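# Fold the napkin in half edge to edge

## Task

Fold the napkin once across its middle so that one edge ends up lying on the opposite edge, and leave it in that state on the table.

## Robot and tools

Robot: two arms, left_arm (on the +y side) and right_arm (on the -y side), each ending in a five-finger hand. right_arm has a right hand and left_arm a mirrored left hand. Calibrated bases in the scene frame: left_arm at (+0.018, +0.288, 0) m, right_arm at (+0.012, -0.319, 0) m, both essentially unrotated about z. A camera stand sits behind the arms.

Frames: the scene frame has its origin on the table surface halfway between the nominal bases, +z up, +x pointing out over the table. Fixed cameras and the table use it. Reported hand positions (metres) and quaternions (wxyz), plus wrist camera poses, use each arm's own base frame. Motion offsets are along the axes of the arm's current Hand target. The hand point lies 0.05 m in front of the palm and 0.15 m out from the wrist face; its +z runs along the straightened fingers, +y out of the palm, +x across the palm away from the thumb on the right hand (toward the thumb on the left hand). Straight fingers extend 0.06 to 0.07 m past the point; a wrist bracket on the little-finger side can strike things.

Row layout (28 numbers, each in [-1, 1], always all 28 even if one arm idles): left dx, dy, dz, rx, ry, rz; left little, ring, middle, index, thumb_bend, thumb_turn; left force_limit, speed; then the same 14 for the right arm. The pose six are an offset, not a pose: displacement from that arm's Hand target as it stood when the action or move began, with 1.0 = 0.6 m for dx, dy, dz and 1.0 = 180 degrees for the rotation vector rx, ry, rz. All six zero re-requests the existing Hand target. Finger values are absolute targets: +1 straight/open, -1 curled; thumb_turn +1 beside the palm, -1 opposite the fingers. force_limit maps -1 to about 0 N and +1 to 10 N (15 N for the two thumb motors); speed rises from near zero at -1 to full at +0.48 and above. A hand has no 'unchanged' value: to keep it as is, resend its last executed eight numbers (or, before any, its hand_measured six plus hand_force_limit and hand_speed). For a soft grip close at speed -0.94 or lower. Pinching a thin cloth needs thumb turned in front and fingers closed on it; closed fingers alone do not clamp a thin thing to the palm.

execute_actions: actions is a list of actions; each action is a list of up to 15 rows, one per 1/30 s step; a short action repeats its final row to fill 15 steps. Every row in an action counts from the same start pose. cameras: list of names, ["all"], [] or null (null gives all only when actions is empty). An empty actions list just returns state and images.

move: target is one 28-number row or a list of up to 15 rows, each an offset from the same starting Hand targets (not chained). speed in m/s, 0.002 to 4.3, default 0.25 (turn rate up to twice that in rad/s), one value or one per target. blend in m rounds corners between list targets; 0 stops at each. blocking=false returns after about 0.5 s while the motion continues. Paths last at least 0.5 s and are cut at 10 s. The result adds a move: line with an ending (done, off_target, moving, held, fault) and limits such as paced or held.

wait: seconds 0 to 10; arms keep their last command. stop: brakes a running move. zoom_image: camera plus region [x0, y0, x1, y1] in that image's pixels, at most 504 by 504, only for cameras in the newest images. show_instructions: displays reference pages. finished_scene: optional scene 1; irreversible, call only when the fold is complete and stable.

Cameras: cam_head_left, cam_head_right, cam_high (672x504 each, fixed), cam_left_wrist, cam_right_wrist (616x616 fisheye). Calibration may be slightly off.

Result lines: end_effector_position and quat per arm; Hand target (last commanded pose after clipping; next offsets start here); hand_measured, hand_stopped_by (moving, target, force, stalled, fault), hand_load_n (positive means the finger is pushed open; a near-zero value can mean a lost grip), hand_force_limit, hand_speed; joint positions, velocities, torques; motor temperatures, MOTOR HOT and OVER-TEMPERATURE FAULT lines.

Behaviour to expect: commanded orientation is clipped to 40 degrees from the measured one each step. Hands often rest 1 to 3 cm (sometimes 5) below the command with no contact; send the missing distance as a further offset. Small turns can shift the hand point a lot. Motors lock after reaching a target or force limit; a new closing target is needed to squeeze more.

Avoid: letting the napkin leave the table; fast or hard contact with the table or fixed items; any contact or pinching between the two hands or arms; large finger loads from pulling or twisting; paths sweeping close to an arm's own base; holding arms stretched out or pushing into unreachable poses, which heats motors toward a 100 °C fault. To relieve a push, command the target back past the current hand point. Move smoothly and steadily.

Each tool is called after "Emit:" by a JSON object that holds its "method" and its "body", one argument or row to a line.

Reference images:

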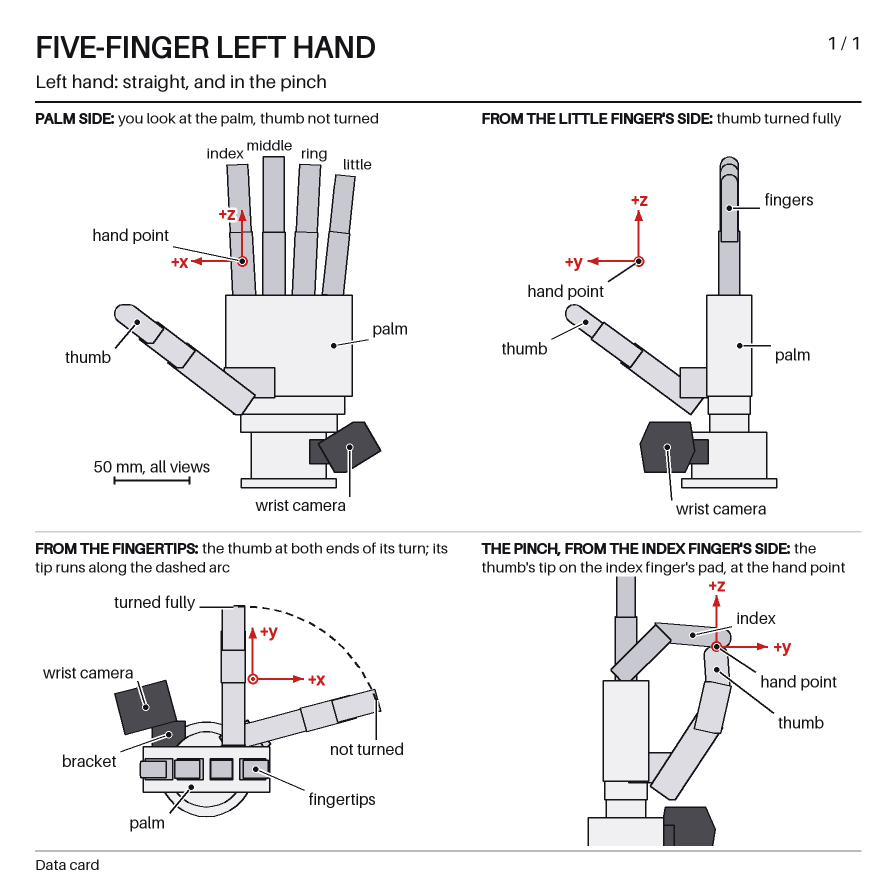

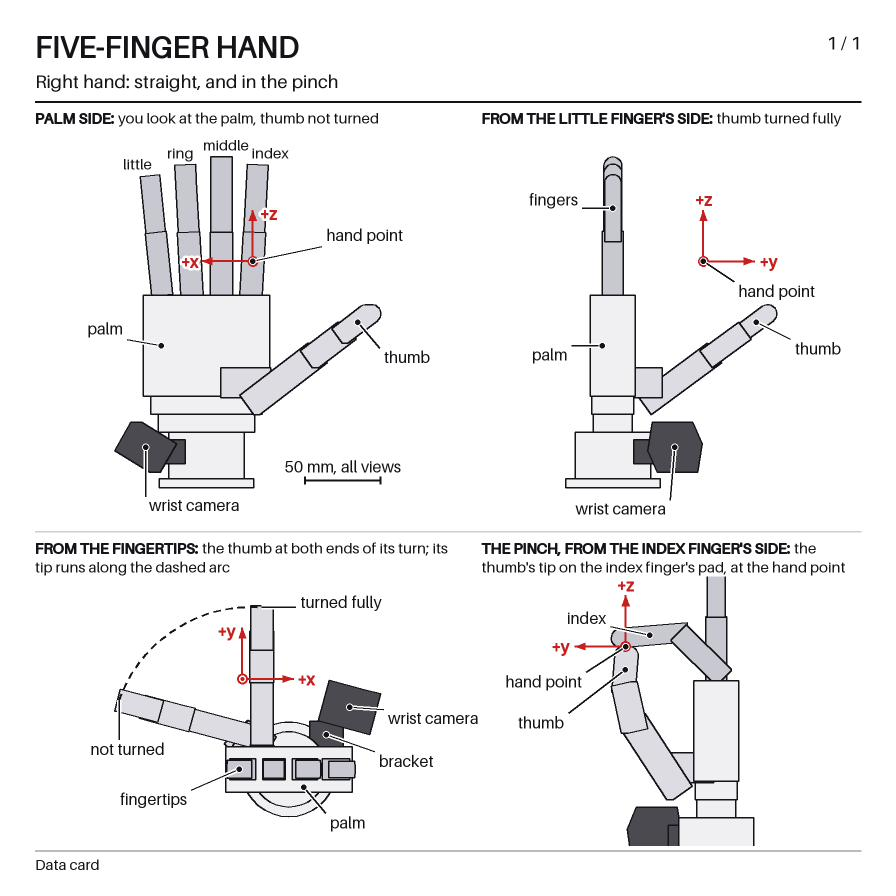

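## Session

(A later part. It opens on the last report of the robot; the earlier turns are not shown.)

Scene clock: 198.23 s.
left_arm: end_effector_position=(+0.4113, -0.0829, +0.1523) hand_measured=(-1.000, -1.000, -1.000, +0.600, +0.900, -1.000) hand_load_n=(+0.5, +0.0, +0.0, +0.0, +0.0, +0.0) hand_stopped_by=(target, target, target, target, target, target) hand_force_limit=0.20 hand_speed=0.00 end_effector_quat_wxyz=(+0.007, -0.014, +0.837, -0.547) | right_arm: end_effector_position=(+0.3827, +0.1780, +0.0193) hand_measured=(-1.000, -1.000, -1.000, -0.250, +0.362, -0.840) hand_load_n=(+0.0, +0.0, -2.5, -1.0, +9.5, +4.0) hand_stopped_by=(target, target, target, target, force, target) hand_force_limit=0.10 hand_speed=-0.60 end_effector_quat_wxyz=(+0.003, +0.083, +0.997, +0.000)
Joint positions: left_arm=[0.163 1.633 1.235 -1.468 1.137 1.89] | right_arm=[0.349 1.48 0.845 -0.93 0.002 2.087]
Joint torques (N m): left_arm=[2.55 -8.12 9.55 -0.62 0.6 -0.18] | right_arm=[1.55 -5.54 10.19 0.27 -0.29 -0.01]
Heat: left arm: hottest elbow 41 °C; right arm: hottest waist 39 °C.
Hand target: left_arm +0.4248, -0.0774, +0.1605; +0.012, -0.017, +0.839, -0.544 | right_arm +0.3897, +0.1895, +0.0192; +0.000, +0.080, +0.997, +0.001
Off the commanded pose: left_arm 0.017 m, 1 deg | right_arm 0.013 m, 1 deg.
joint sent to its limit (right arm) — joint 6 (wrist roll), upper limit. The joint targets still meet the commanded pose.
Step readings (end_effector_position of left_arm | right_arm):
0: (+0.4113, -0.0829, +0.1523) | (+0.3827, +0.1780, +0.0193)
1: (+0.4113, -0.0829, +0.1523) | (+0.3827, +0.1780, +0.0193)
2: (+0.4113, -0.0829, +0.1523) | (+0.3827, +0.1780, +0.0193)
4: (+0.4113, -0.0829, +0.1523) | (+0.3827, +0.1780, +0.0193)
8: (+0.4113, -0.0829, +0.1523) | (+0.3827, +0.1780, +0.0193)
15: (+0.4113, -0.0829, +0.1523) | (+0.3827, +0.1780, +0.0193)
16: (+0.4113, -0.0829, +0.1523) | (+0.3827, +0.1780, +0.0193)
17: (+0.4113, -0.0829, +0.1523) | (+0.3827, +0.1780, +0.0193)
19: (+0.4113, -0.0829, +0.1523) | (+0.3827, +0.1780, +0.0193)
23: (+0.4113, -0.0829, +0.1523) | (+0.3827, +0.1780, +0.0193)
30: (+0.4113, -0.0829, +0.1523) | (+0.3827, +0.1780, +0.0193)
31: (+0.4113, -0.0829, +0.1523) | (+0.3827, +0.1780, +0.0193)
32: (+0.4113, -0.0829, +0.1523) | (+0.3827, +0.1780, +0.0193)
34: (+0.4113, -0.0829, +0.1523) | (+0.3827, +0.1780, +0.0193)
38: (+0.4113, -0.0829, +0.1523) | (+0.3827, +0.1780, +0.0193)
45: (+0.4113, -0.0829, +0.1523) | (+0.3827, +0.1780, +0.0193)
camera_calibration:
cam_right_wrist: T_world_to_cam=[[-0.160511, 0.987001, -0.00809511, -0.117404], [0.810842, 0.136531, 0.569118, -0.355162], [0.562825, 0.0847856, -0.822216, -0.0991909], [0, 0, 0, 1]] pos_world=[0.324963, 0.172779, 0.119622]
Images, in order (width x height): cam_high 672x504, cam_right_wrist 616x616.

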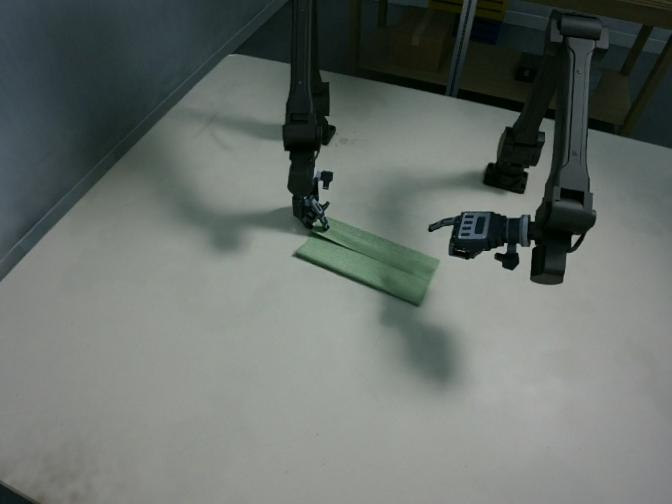

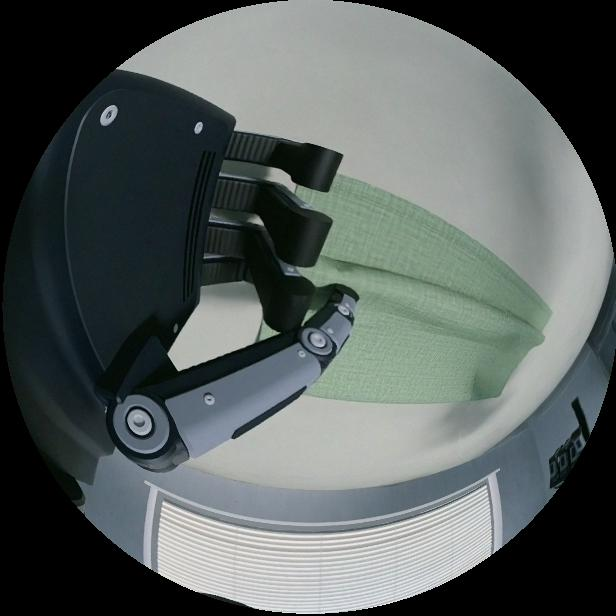

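Emit:
{"method": "execute_actions", "body": {
  "actions": [
    [[0,0,0,0,0,0,-1,-1,-1,0.6,0.9,-1,0.2,0, 0,0,0,0,0,0,-1,-1,-1,-0.25,0.55,-0.7,0.1,-0.2]],
    [[0,0,0,0,0,0,-1,-1,-1,0.6,0.9,-1,0.2,0, 0,0,0,0,0,0,-1,-1,-1,-0.25,0.05,-0.7,0.1,-0.6]],
    [[0,0,0,0,0,0,-1,-1,-1,0.6,0.9,-1,0.2,0, 0,0,0,0,0,0,-1,-1,-1,-0.25,0.05,-0.7,0.1,-0.6]]
  ],
  "cameras": ["cam_right_wrist","cam_high"]
}}

Emit:
{"method": "zoom_image", "body": {
  "camera": "cam_high",
  "region": [260, 180, 360, 260]
}}

Emit:
{"method": "zoom_image", "body": {
  "camera": "cam_right_wrist",
  "region": [230, 180, 410, 390]
}}

Scene clock: 204.00 s.
left_arm: end_effector_position=(+0.4113, -0.0829, +0.1523) hand_measured=(-1.000, -1.000, -1.000, +0.600, +0.900, -1.000) hand_load_n=(+0.0, +0.0, +0.0, +0.0, +0.0, +0.0) hand_stopped_by=(target, target, target, target, target, target) hand_force_limit=0.20 hand_speed=0.00 end_effector_quat_wxyz=(+0.007, -0.014, +0.837, -0.547) | right_arm: end_effector_position=(+0.3828, +0.1782, +0.0194) hand_measured=(-1.000, -1.000, -1.000, -0.250, +0.140, -0.700) hand_load_n=(+0.0, +0.0, +0.5, +6.5, +7.5, +0.0) hand_stopped_by=(target, target, target, target, force, target) hand_force_limit=0.10 hand_speed=-0.60 end_effector_quat_wxyz=(+0.003, +0.083, +0.997, +0.001)
Joint positions: left_arm=[0.163 1.633 1.235 -1.468 1.137 1.89] | right_arm=[0.349 1.48 0.846 -0.931 0.001 2.087]
Joint torques (N m): left_arm=[2.67 -8.12 9.63 -0.62 0.6 -0.19] | right_arm=[1.79 -5.25 9.91 0.34 -0.24 0.01]
Heat: left arm: hottest elbow 41 °C; right arm: hottest waist 39 °C.
Hand target: left_arm +0.4248, -0.0774, +0.1605; +0.012, -0.017, +0.839, -0.544 | right_arm +0.3897, +0.1894, +0.0191; +0.000, +0.080, +0.997, +0.001
Off the commanded pose: left_arm 0.017 m, 1 deg | right_arm 0.013 m, 1 deg.
joint sent to its limit (right arm) — joint 6 (wrist roll), upper limit. The joint targets still meet the commanded pose.
Step readings (end_effector_position of left_arm | right_arm):
0: (+0.4113, -0.0829, +0.1523) | (+0.3827, +0.1780, +0.0193)
1: (+0.4113, -0.0829, +0.1523) | (+0.3827, +0.1780, +0.0193)
2: (+0.4113, -0.0829, +0.1523) | (+0.3827, +0.1780, +0.0193)
4: (+0.4113, -0.0829, +0.1523) | (+0.3827, +0.1780, +0.0193)
8: (+0.4113, -0.0829, +0.1523) | (+0.3827, +0.1780, +0.0193)
15: (+0.4113, -0.0829, +0.1523) | (+0.3827, +0.1780, +0.0193)
16: (+0.4113, -0.0829, +0.1523) | (+0.3827, +0.1780, +0.0193)
17: (+0.4113, -0.0829, +0.1523) | (+0.3827, +0.1780, +0.0193)
19: (+0.4113, -0.0829, +0.1523) | (+0.3827, +0.1780, +0.0193)
23: (+0.4113, -0.0829, +0.1523) | (+0.3827, +0.1780, +0.0193)
30: (+0.4113, -0.0829, +0.1523) | (+0.3827, +0.1780, +0.0193)
31: (+0.4113, -0.0829, +0.1523) | (+0.3827, +0.1780, +0.0193)
32: (+0.4113, -0.0829, +0.1523) | (+0.3827, +0.1780, +0.0193)
34: (+0.4113, -0.0829, +0.1523) | (+0.3827, +0.1780, +0.0193)
38: (+0.4113, -0.0829, +0.1523) | (+0.3827, +0.1781, +0.0193)
45: (+0.4113, -0.0829, +0.1523) | (+0.3828, +0.1782, +0.0194)
camera_calibration:
cam_right_wrist: T_world_to_cam=[[-0.160112, 0.987071, -0.00735725, -0.117699], [0.811266, 0.135833, 0.56868, -0.355416], [0.562328, 0.0850837, -0.822526, -0.0990008], [0, 0, 0, 1]] pos_world=[0.325163, 0.172878, 0.119822]
Images, in order (width x height): cam_high 672x504, cam_right_wrist 616x616.

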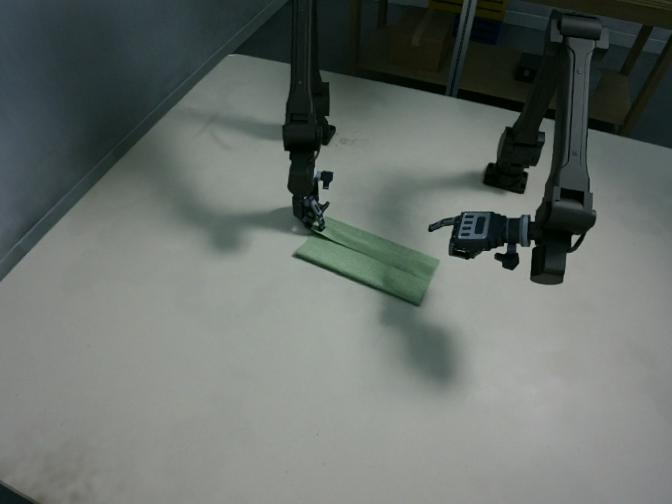

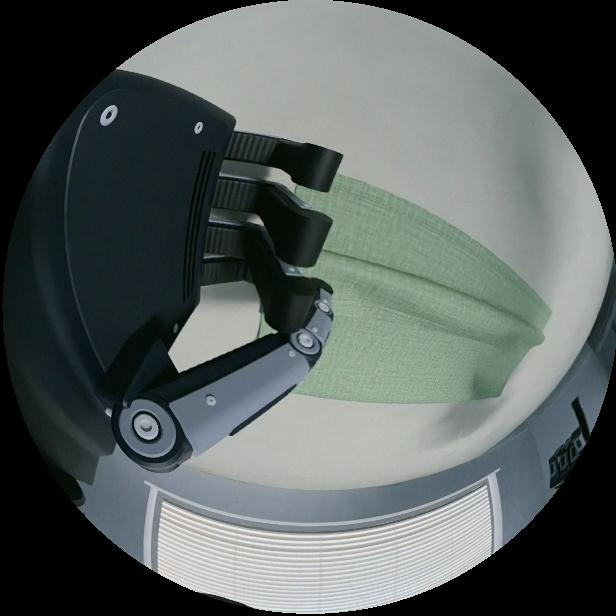

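Scaled by 5.040 from the camera's 672x504 image, which has a finer 960x720 frame.

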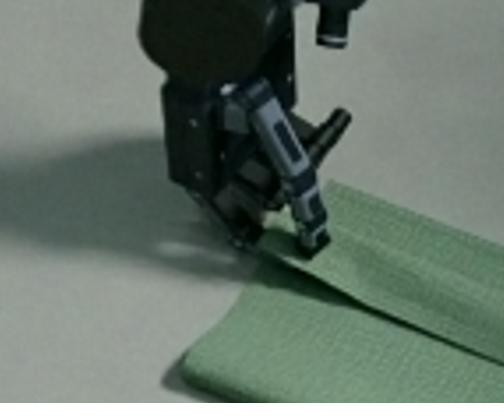

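Scaled by 2.400 from the camera's 616x616 image, which has a finer 880x880 frame.

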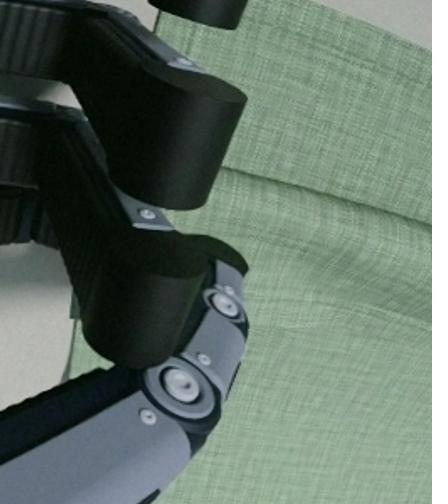

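Emit:
{"method": "move", "body": {
  "target": [0,0,0,0,0,0,-1,-1,-1,0.6,0.9,-1,0.2,0, 0.01,-0.015,-0.06,0,0,0,-1,-1,-1,-0.25,0.05,-0.7,0.1,-0.6],
  "speed": 0.08,
  "cameras": ["cam_right_wrist","cam_high","cam_head_left"]
}}

Emit:
{"method": "zoom_image", "body": {
  "camera": "cam_high",
  "region": [260, 180, 460, 320]
}}

Emit:
{"method": "zoom_image", "body": {
  "camera": "cam_head_left",
  "region": [240, 160, 400, 250]
}}

Scene clock: 205.30 s.
left_arm: end_effector_position=(+0.4113, -0.0829, +0.1523) hand_measured=(-1.000, -1.000, -1.000, +0.600, +0.900, -1.000) hand_load_n=(+0.0, +0.0, +0.0, +0.0, +0.0, +0.0) hand_stopped_by=(target, target, target, target, target, target) hand_force_limit=0.20 hand_speed=0.00 end_effector_quat_wxyz=(+0.007, -0.014, +0.837, -0.547) | right_arm: end_effector_position=(+0.3622, +0.1713, +0.0334) hand_measured=(-1.000, -1.000, -1.000, -0.250, +0.140, -0.700) hand_load_n=(+0.0, +0.5, +0.0, +7.0, +7.0, -0.5) hand_stopped_by=(target, target, target, target, force, target) hand_force_limit=0.10 hand_speed=-0.60 end_effector_quat_wxyz=(-0.022, +0.083, +0.996, -0.010)
Joint positions: left_arm=[0.163 1.633 1.235 -1.468 1.137 1.89] | right_arm=[0.35 1.433 0.848 -1.034 -0.001 2.087]
Joint torques (N m): left_arm=[2.73 -8.12 9.65 -0.58 0.61 -0.19] | right_arm=[0.56 -8.18 11.79 0.28 -0.04 -0.07]
Heat: left arm: hottest elbow 41 °C; right arm: hottest waist 39 °C.
Hand target: left_arm +0.4248, -0.0774, +0.1605; +0.012, -0.017, +0.839, -0.544 | right_arm +0.3824, +0.1815, +0.0552; +0.000, +0.080, +0.997, +0.001
Off the commanded pose: left_arm 0.017 m, 1 deg | right_arm 0.031 m, 3 deg.
move: off_target (left_arm, right_arm)
camera_calibration:
cam_right_wrist: T_world_to_cam=[[-0.161061, 0.986827, -0.0152349, -0.113505], [0.839254, 0.145066, 0.524032, -0.356007], [0.519339, 0.0716153, -0.851563, -0.0564802], [0, 0, 0, 1]] pos_world=[0.309832, 0.167699, 0.136733]
Images, in order (width x height): cam_head_left 672x504, cam_high 672x504, cam_right_wrist 616x616.

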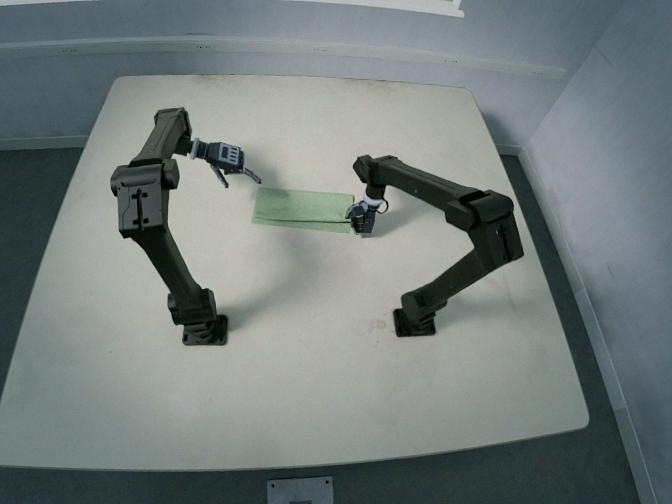

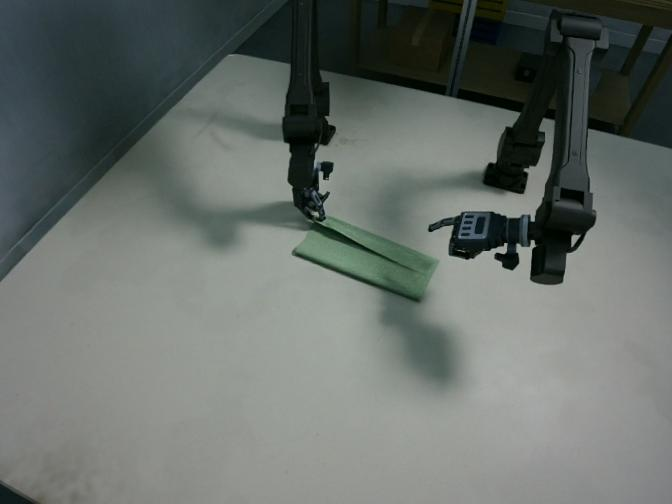

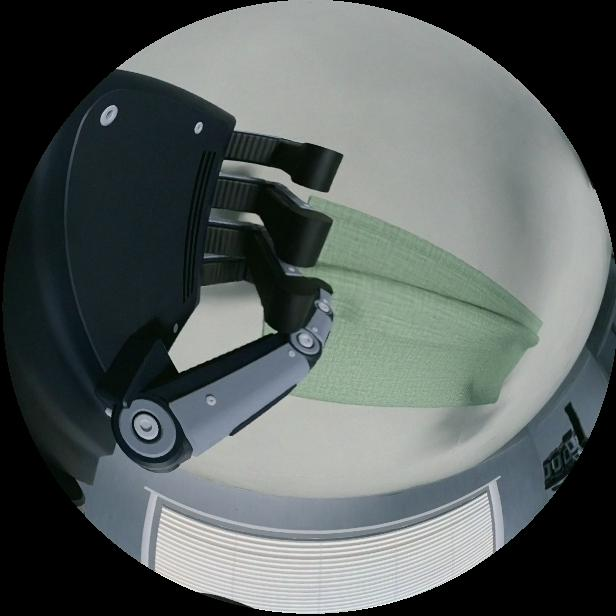

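Scaled by 2.520 from the camera's 672x504 image, which has a finer 960x720 frame.

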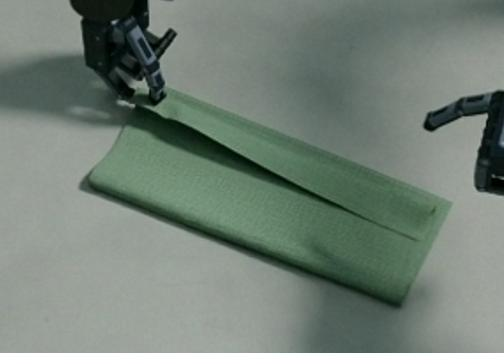

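Scaled by 3.150 from the camera's 672x504 image, which has a finer 960x720 frame.

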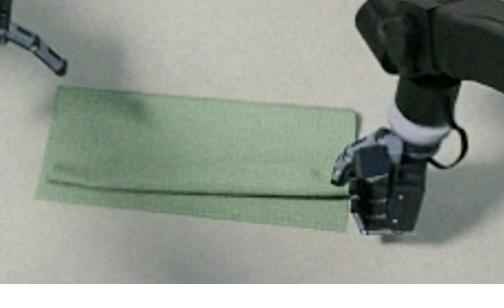

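Emit:
{"method": "zoom_image", "body": {
  "camera": "cam_high",
  "region": [280, 190, 350, 250]
}}

Emit:
{"method": "zoom_image", "body": {
  "camera": "cam_right_wrist",
  "region": [230, 180, 410, 390]
}}

Scaled by 7.200 from the camera's 672x504 image, which has a finer 960x720 frame.

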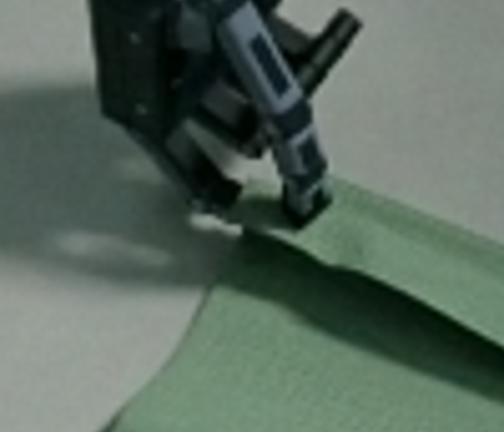

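Scaled by 2.400 from the camera's 616x616 image, which has a finer 880x880 frame.

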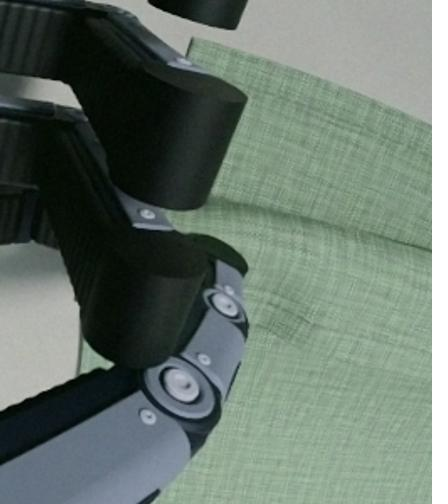

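Emit:
{"method": "move", "body": {
  "target": [-0.027,-0.0885,0.4437,0,0,0,-1,-1,-1,-0.15,0.35,-1,0.2,0, 0.03,-0.005,-0.01,0,0,0,-1,-1,-1,-0.25,0.05,-0.7,0.1,-0.6],
  "speed": 0.2,
  "cameras": ["all"]
}}

Emit:
{"method": "zoom_image", "body": {
  "camera": "cam_high",
  "region": [270, 190, 400, 290]
}}

Scene clock: 211.17 s.
left_arm: end_effector_position=(+0.4510, -0.3411, +0.1048) hand_measured=(-1.000, -1.000, -1.000, -0.150, +0.440, -1.000) hand_load_n=(+0.0, +0.0, -1.5, +0.0, +13.0, +4.5) hand_stopped_by=(target, target, target, target, force, target) hand_force_limit=0.20 hand_speed=0.00 end_effector_quat_wxyz=(+0.011, -0.012, +0.839, -0.544) | right_arm: end_effector_position=(+0.3604, +0.1743, +0.0501) hand_measured=(-1.000, -1.000, -1.000, -0.250, +0.140, -0.700) hand_load_n=(+0.0, +0.0, +0.0, +7.0, +7.5, +0.0) hand_stopped_by=(target, target, target, target, force, target) hand_force_limit=0.10 hand_speed=-0.60 end_effector_quat_wxyz=(-0.010, +0.080, +0.997, -0.002)
Joint positions: left_arm=[-0.374 1.701 1.142 -0.283 0.993 0.76] | right_arm=[0.357 1.387 0.848 -1.051 -0.004 2.087]
Joint torques (N m): left_arm=[2.08 -10.4 6.69 1.84 0.46 -0.15] | right_arm=[1.14 -7.94 9.11 0.28 -0.07 0.01]
Heat: left arm: hottest elbow 41 °C; right arm: hottest elbow 40 °C.
Hand target: left_arm +0.4520, -0.3414, +0.1007; +0.012, -0.017, +0.839, -0.544 | right_arm +0.3641, +0.1814, +0.0612; +0.000, +0.080, +0.997, +0.001
Off the commanded pose: left_arm 0.004 m, 1 deg | right_arm 0.014 m, 1 deg.
joint sent to its limit (right arm) — joint 6 (wrist roll), upper limit. The joint targets still meet the commanded pose.
move: off_target (right_arm)
camera_calibration:
cam_left_wrist: T_world_to_cam=[[-0.202838, -0.427054, 0.881182, -0.147248], [-0.909703, 0.415178, -0.008192, 0.569007], [-0.362349, -0.803276, -0.472706, 0.0567127], [0, 0, 0, 1]] pos_world=[0.50831, -0.253566, 0.161222]
cam_right_wrist: T_world_to_cam=[[-0.167829, 0.98579, -0.00712011, -0.114261], [0.823904, 0.144227, 0.54807, -0.359176], [0.541309, 0.0861158, -0.836402, -0.0527442], [0, 0, 0, 1]] pos_world=[0.305301, 0.168983, 0.151925]

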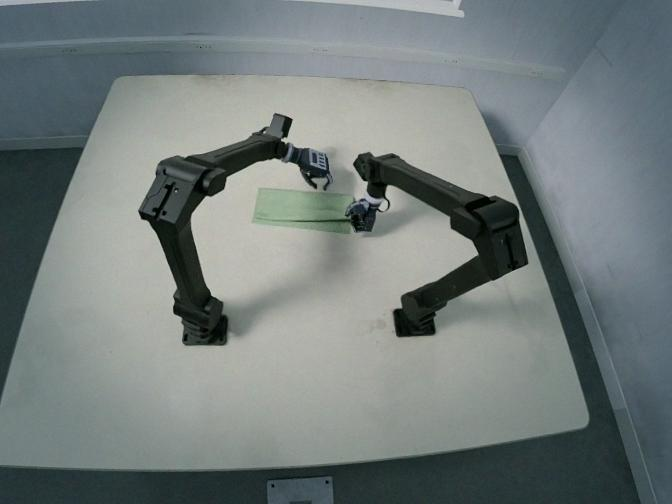

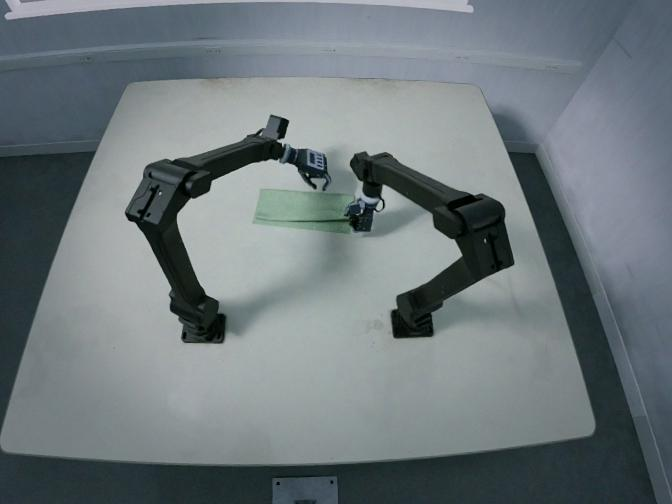

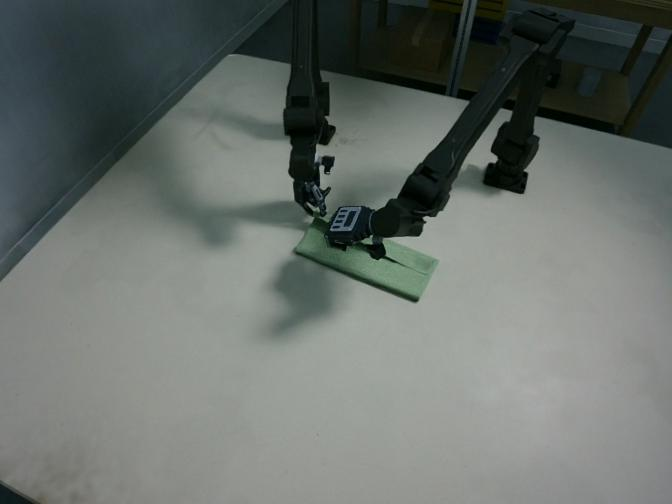

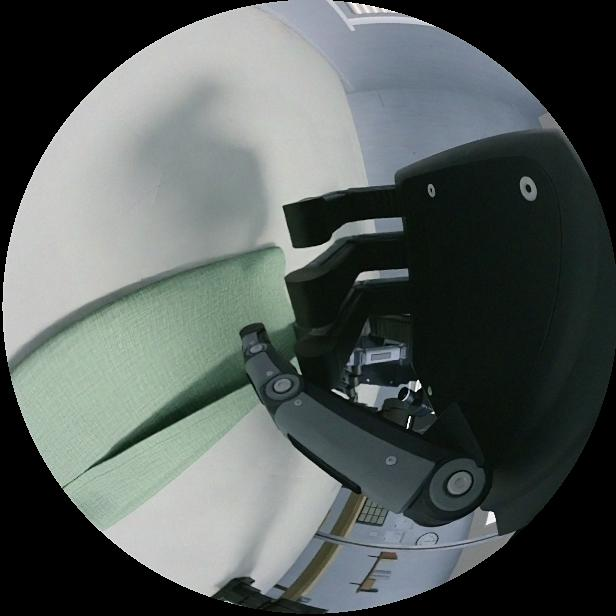

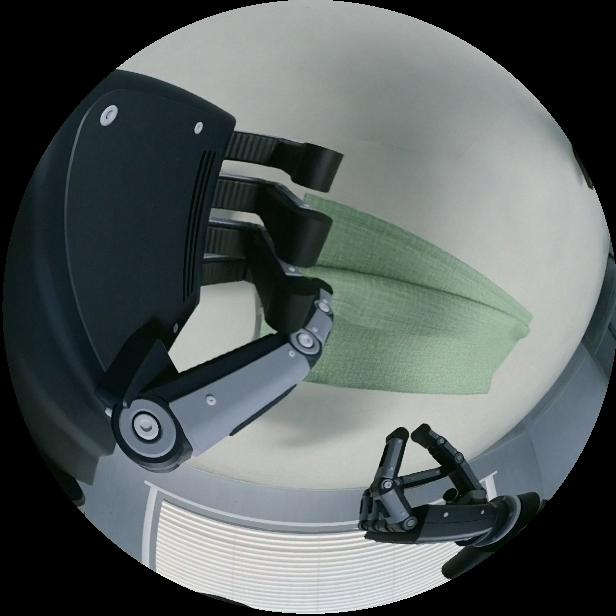

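Scaled by 3.877 from the camera's 672x504 image, which has a finer 960x720 frame.

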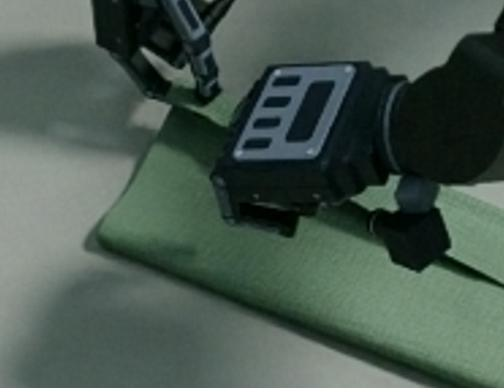

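Emit:
{"method": "execute_actions", "body": {
  "actions": [
    [[0,0,0,0,0,0,-1,-1,-1,-0.15,0.6,-0.7,0.2,0, 0,0,0,0,0,0,-1,-1,-1,-0.25,0.05,-0.7,0.1,-0.6]]
  ]
}}

Emit:
{"method": "move", "body": {
  "target": [
    [-0.0027,0.1,0.0448,0,0,0,-1,-1,-1,-0.15,0.3,-0.7,0.0,0, 0,0,0,0,0,0,-1,-1,-1,-0.25,0.05,-0.7,0.1,-0.6],
    [-0.0038,0.138,0.0619,0,0,0,-1,-1,-1,-0.15,0.3,-0.7,0.0,0, 0,0,0,0,0,0,-1,-1,-1,-0.25,0.05,-0.7,0.1,-0.6]
  ],
  "speed": 0.08,
  "cameras": ["cam_left_wrist","cam_right_wrist","cam_high"]
}}

Emit:
{"method": "zoom_image", "body": {
  "camera": "cam_high",
  "region": [270, 190, 400, 290]
}}

Scene clock: 212.47 s.
left_arm: end_effector_position=(+0.4508, -0.3410, +0.1048) hand_measured=(-1.000, -1.000, -1.000, -0.150, +0.600, -0.700) hand_load_n=(+0.5, +0.0, +0.0, +0.0, +0.0, +0.0) hand_stopped_by=(target, target, target, target, target, target) hand_force_limit=0.20 hand_speed=0.00 end_effector_quat_wxyz=(+0.011, -0.013, +0.839, -0.544) | right_arm: end_effector_position=(+0.3604, +0.1743, +0.0501) hand_measured=(-1.000, -1.000, -1.000, -0.250, +0.140, -0.700) hand_load_n=(+0.0, +0.0, +0.0, +7.0, +7.5, -0.5) hand_stopped_by=(target, target, target, target, force, target) hand_force_limit=0.10 hand_speed=-0.60 end_effector_quat_wxyz=(-0.010, +0.080, +0.997, -0.002)
Joint positions: left_arm=[-0.374 1.701 1.142 -0.283 0.993 0.759] | right_arm=[0.357 1.387 0.848 -1.051 -0.004 2.087]
Joint torques (N m): left_arm=[1.9 -10.17 6.67 1.84 0.45 -0.18] | right_arm=[1.2 -8.23 9.2 0.13 -0.11 -0.03]
Heat: left arm: hottest elbow 41 °C; right arm: hottest elbow 40 °C.
Hand target: left_arm +0.4518, -0.3414, +0.1006; +0.011, -0.017, +0.839, -0.544 | right_arm +0.3641, +0.1814, +0.0612; +0.000, +0.080, +0.997, +0.001
Off the commanded pose: left_arm 0.004 m, 1 deg | right_arm 0.014 m, 1 deg.
joint sent to its limit (right arm) — joint 6 (wrist roll), upper limit. The joint targets still meet the commanded pose.
Step readings (end_effector_position of left_arm | right_arm):
0: (+0.4509, -0.3411, +0.1049) | (+0.3604, +0.1743, +0.0501)
1: (+0.4509, -0.3411, +0.1049) | (+0.3604, +0.1743, +0.0501)
2: (+0.4509, -0.3411, +0.1049) | (+0.3604, +0.1743, +0.0501)
4: (+0.4510, -0.3411, +0.1049) | (+0.3604, +0.1743, +0.0501)
8: (+0.4508, -0.3410, +0.1048) | (+0.3604, +0.1743, +0.0501)
15: (+0.4508, -0.3410, +0.1048) | (+0.3604, +0.1743, +0.0501)

Scene clock: 214.57 s.
left_arm: end_effector_position=(+0.4551, -0.3427, +0.0236) hand_measured=(-1.000, -1.000, -1.000, -0.150, +0.300, -0.700) hand_load_n=(+0.0, +0.5, +0.0, +0.0, -1.0, +1.0) hand_stopped_by=(target, target, target, target, target, target) hand_force_limit=0.00 hand_speed=0.00 end_effector_quat_wxyz=(+0.015, -0.011, +0.836, -0.548) | right_arm: end_effector_position=(+0.3604, +0.1743, +0.0501) hand_measured=(-1.000, -1.000, -1.000, -0.250, +0.140, -0.700) hand_load_n=(+0.0, +0.0, +0.0, +7.0, +7.5, +0.0) hand_stopped_by=(target, target, target, target, force, target) hand_force_limit=0.10 hand_speed=-0.60 end_effector_quat_wxyz=(-0.010, +0.080, +0.997, -0.002)
Joint positions: left_arm=[-0.373 1.845 1.076 -0.057 0.998 0.753] | right_arm=[0.357 1.387 0.848 -1.051 -0.004 2.087]
Joint torques (N m): left_arm=[1.79 -9.88 5.72 1.77 0.32 -0.08] | right_arm=[1.55 -8.12 9.2 0.32 -0.14 -0.03]
Heat: left arm: hottest elbow 41 °C; right arm: hottest elbow 40 °C.
Hand target: left_arm +0.4542, -0.3415, +0.0099; +0.012, -0.017, +0.839, -0.544 | right_arm +0.3641, +0.1814, +0.0612; +0.000, +0.080, +0.997, +0.001
Off the commanded pose: left_arm 0.014 m, 1 deg | right_arm 0.014 m, 1 deg.
joint sent to its limit (right arm) — joint 6 (wrist roll), upper limit. The joint targets still meet the commanded pose.
move: off_target (left_arm, right_arm)
camera_calibration:
cam_left_wrist: T_world_to_cam=[[-0.208845, -0.418837, 0.883719, -0.0700686], [-0.910088, 0.413986, -0.0188683, 0.572881], [-0.357945, -0.808203, -0.467637, 0.0146786], [0, 0, 0, 1]] pos_world=[0.511993, -0.254649, 0.0795945]
cam_right_wrist: T_world_to_cam=[[-0.167829, 0.98579, -0.00712011, -0.114261], [0.823904, 0.144227, 0.54807, -0.359176], [0.541309, 0.0861158, -0.836402, -0.0527442], [0, 0, 0, 1]] pos_world=[0.305301, 0.168983, 0.151925]
Images, in order (width x height): cam_high 672x504, cam_left_wrist 616x616, cam_right_wrist 616x616.

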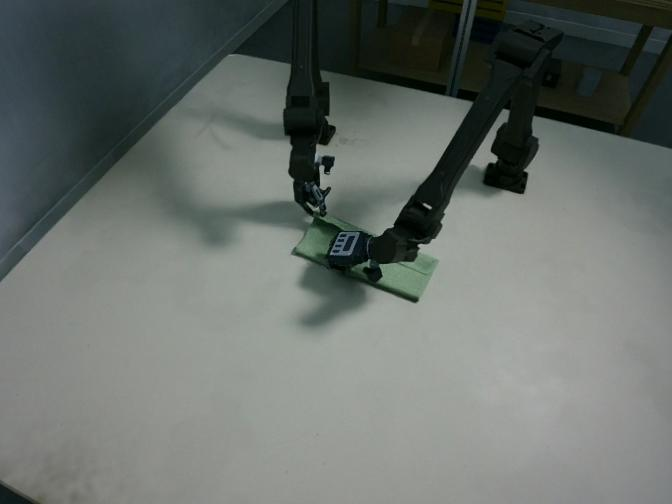

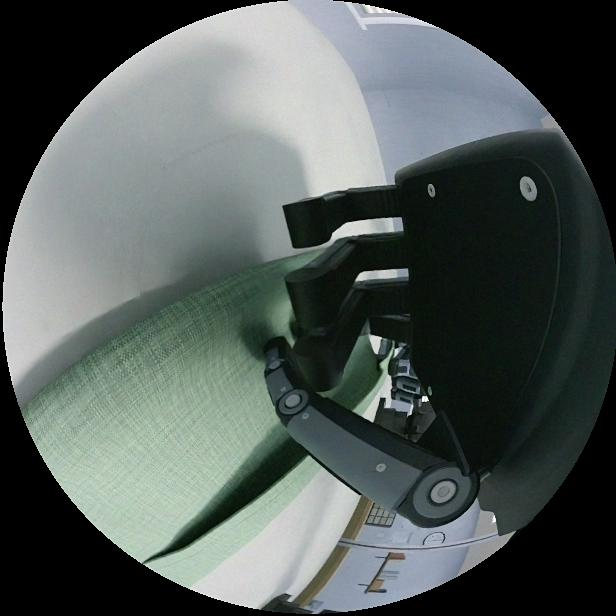

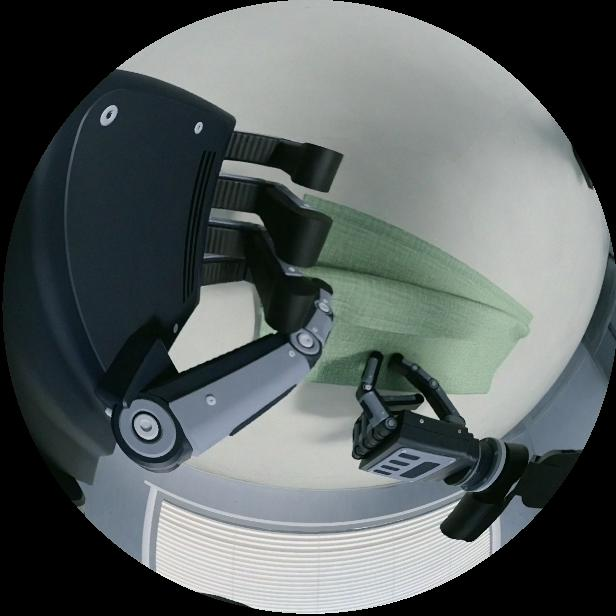

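Scaled by 3.877 from the camera's 672x504 image, which has a finer 960x720 frame.

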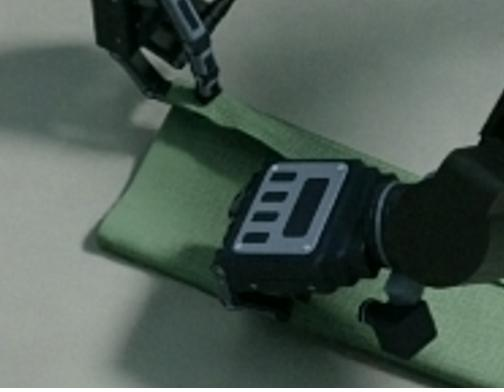

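Emit:
{"method": "execute_actions", "body": {
  "actions": [
    [[0,0,0,0,0,0,-1,-1,-1,-0.15,0.3,-0.7,0.0,0, 0,0,0,0,0,0,-1,-1,-1,-0.25,0.7,-0.7,0.1,-0.2]],
    [[0,0,0,0,0,0,-1,-1,-1,-0.15,0.3,-0.7,0.0,0, 0,0,0,0,0,0,-1,-1,-1,-0.25,0.7,-0.7,0.1,-0.2]]
  ],
  "cameras": ["cam_right_wrist","cam_high"]
}}

Emit:
{"method": "zoom_image", "body": {
  "camera": "cam_high",
  "region": [280, 190, 350, 250]
}}

Emit:
{"method": "zoom_image", "body": {
  "camera": "cam_right_wrist",
  "region": [230, 180, 410, 390]
}}

Scene clock: 216.33 s.
left_arm: end_effector_position=(+0.4551, -0.3427, +0.0236) hand_measured=(-1.000, -1.000, -1.000, -0.150, +0.300, -0.700) hand_load_n=(+0.5, +0.0, +0.0, +0.0, -1.0, +1.0) hand_stopped_by=(target, target, target, target, target, target) hand_force_limit=0.00 hand_speed=0.00 end_effector_quat_wxyz=(+0.015, -0.011, +0.836, -0.548) | right_arm: end_effector_position=(+0.3604, +0.1743, +0.0501) hand_measured=(-1.000, -1.000, -1.000, -0.250, +0.700, -0.700) hand_load_n=(+0.0, +0.0, +0.0, +0.5, +0.0, +0.0) hand_stopped_by=(target, target, target, target, target, target) hand_force_limit=0.10 hand_speed=-0.20 end_effector_quat_wxyz=(-0.010, +0.080, +0.997, -0.002)
Joint positions: left_arm=[-0.373 1.845 1.076 -0.057 0.998 0.752] | right_arm=[0.357 1.387 0.848 -1.051 -0.004 2.087]
Joint torques (N m): left_arm=[1.9 -9.7 5.72 1.8 0.32 -0.1] | right_arm=[1.32 -7.88 9.14 0.38 -0.1 -0.01]
Heat: left arm: hottest elbow 41 °C; right arm: hottest elbow 40 °C.
Hand target: left_arm +0.4542, -0.3415, +0.0099; +0.012, -0.017, +0.839, -0.544 | right_arm +0.3641, +0.1814, +0.0612; +0.000, +0.080, +0.997, +0.001
Off the commanded pose: left_arm 0.014 m, 1 deg | right_arm 0.014 m, 1 deg.
joint sent to its limit (right arm) — joint 6 (wrist roll), upper limit. The joint targets still meet the commanded pose.
Step readings (end_effector_position of left_arm | right_arm):
0: (+0.4551, -0.3427, +0.0236) | (+0.3604, +0.1743, +0.0501)
1: (+0.4551, -0.3427, +0.0236) | (+0.3604, +0.1743, +0.0501)
2: (+0.4551, -0.3427, +0.0236) | (+0.3604, +0.1743, +0.0501)
4: (+0.4551, -0.3427, +0.0236) | (+0.3604, +0.1743, +0.0501)
8: (+0.4551, -0.3427, +0.0236) | (+0.3604, +0.1743, +0.0501)
15: (+0.4551, -0.3427, +0.0236) | (+0.3604, +0.1743, +0.0501)
16: (+0.4551, -0.3427, +0.0236) | (+0.3604, +0.1743, +0.0501)
17: (+0.4551, -0.3427, +0.0236) | (+0.3604, +0.1743, +0.0501)
19: (+0.4551, -0.3427, +0.0236) | (+0.3604, +0.1743, +0.0501)
23: (+0.4551, -0.3427, +0.0236) | (+0.3604, +0.1743, +0.0501)
30: (+0.4551, -0.3427, +0.0236) | (+0.3604, +0.1743, +0.0501)
camera_calibration:
cam_right_wrist: T_world_to_cam=[[-0.167829, 0.98579, -0.00712011, -0.114261], [0.823904, 0.144227, 0.54807, -0.359176], [0.541309, 0.0861158, -0.836402, -0.0527442], [0, 0, 0, 1]] pos_world=[0.305301, 0.168983, 0.151925]
Images, in order (width x height): cam_high 672x504, cam_right_wrist 616x616.

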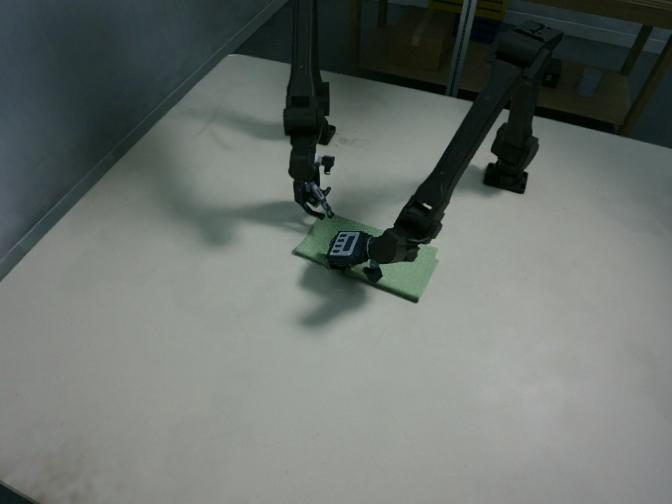

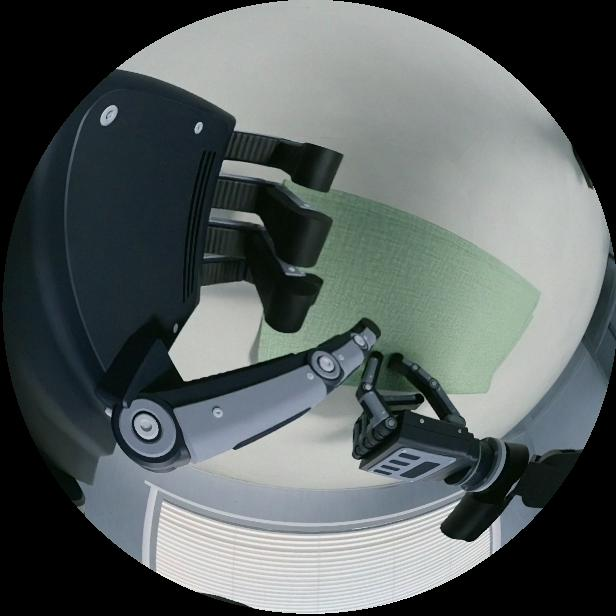

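Scaled by 7.200 from the camera's 672x504 image, which has a finer 960x720 frame.

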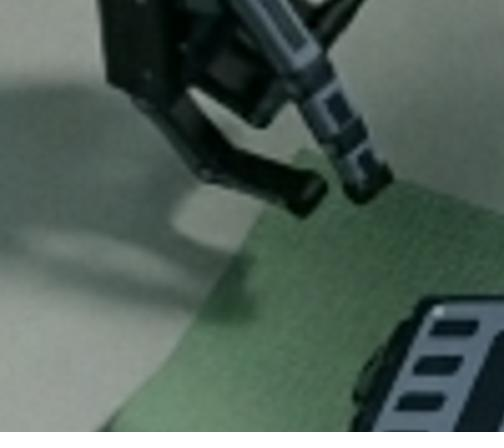

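Scaled by 2.400 from the camera's 616x616 image, which has a finer 880x880 frame.

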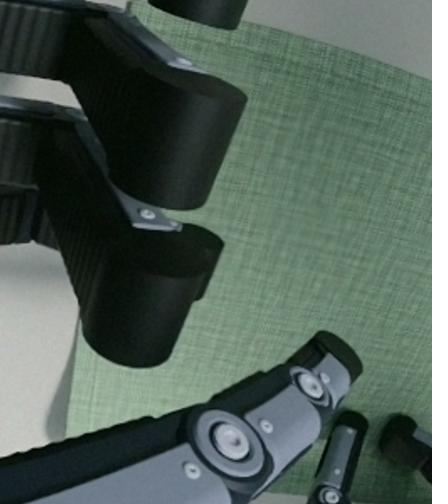

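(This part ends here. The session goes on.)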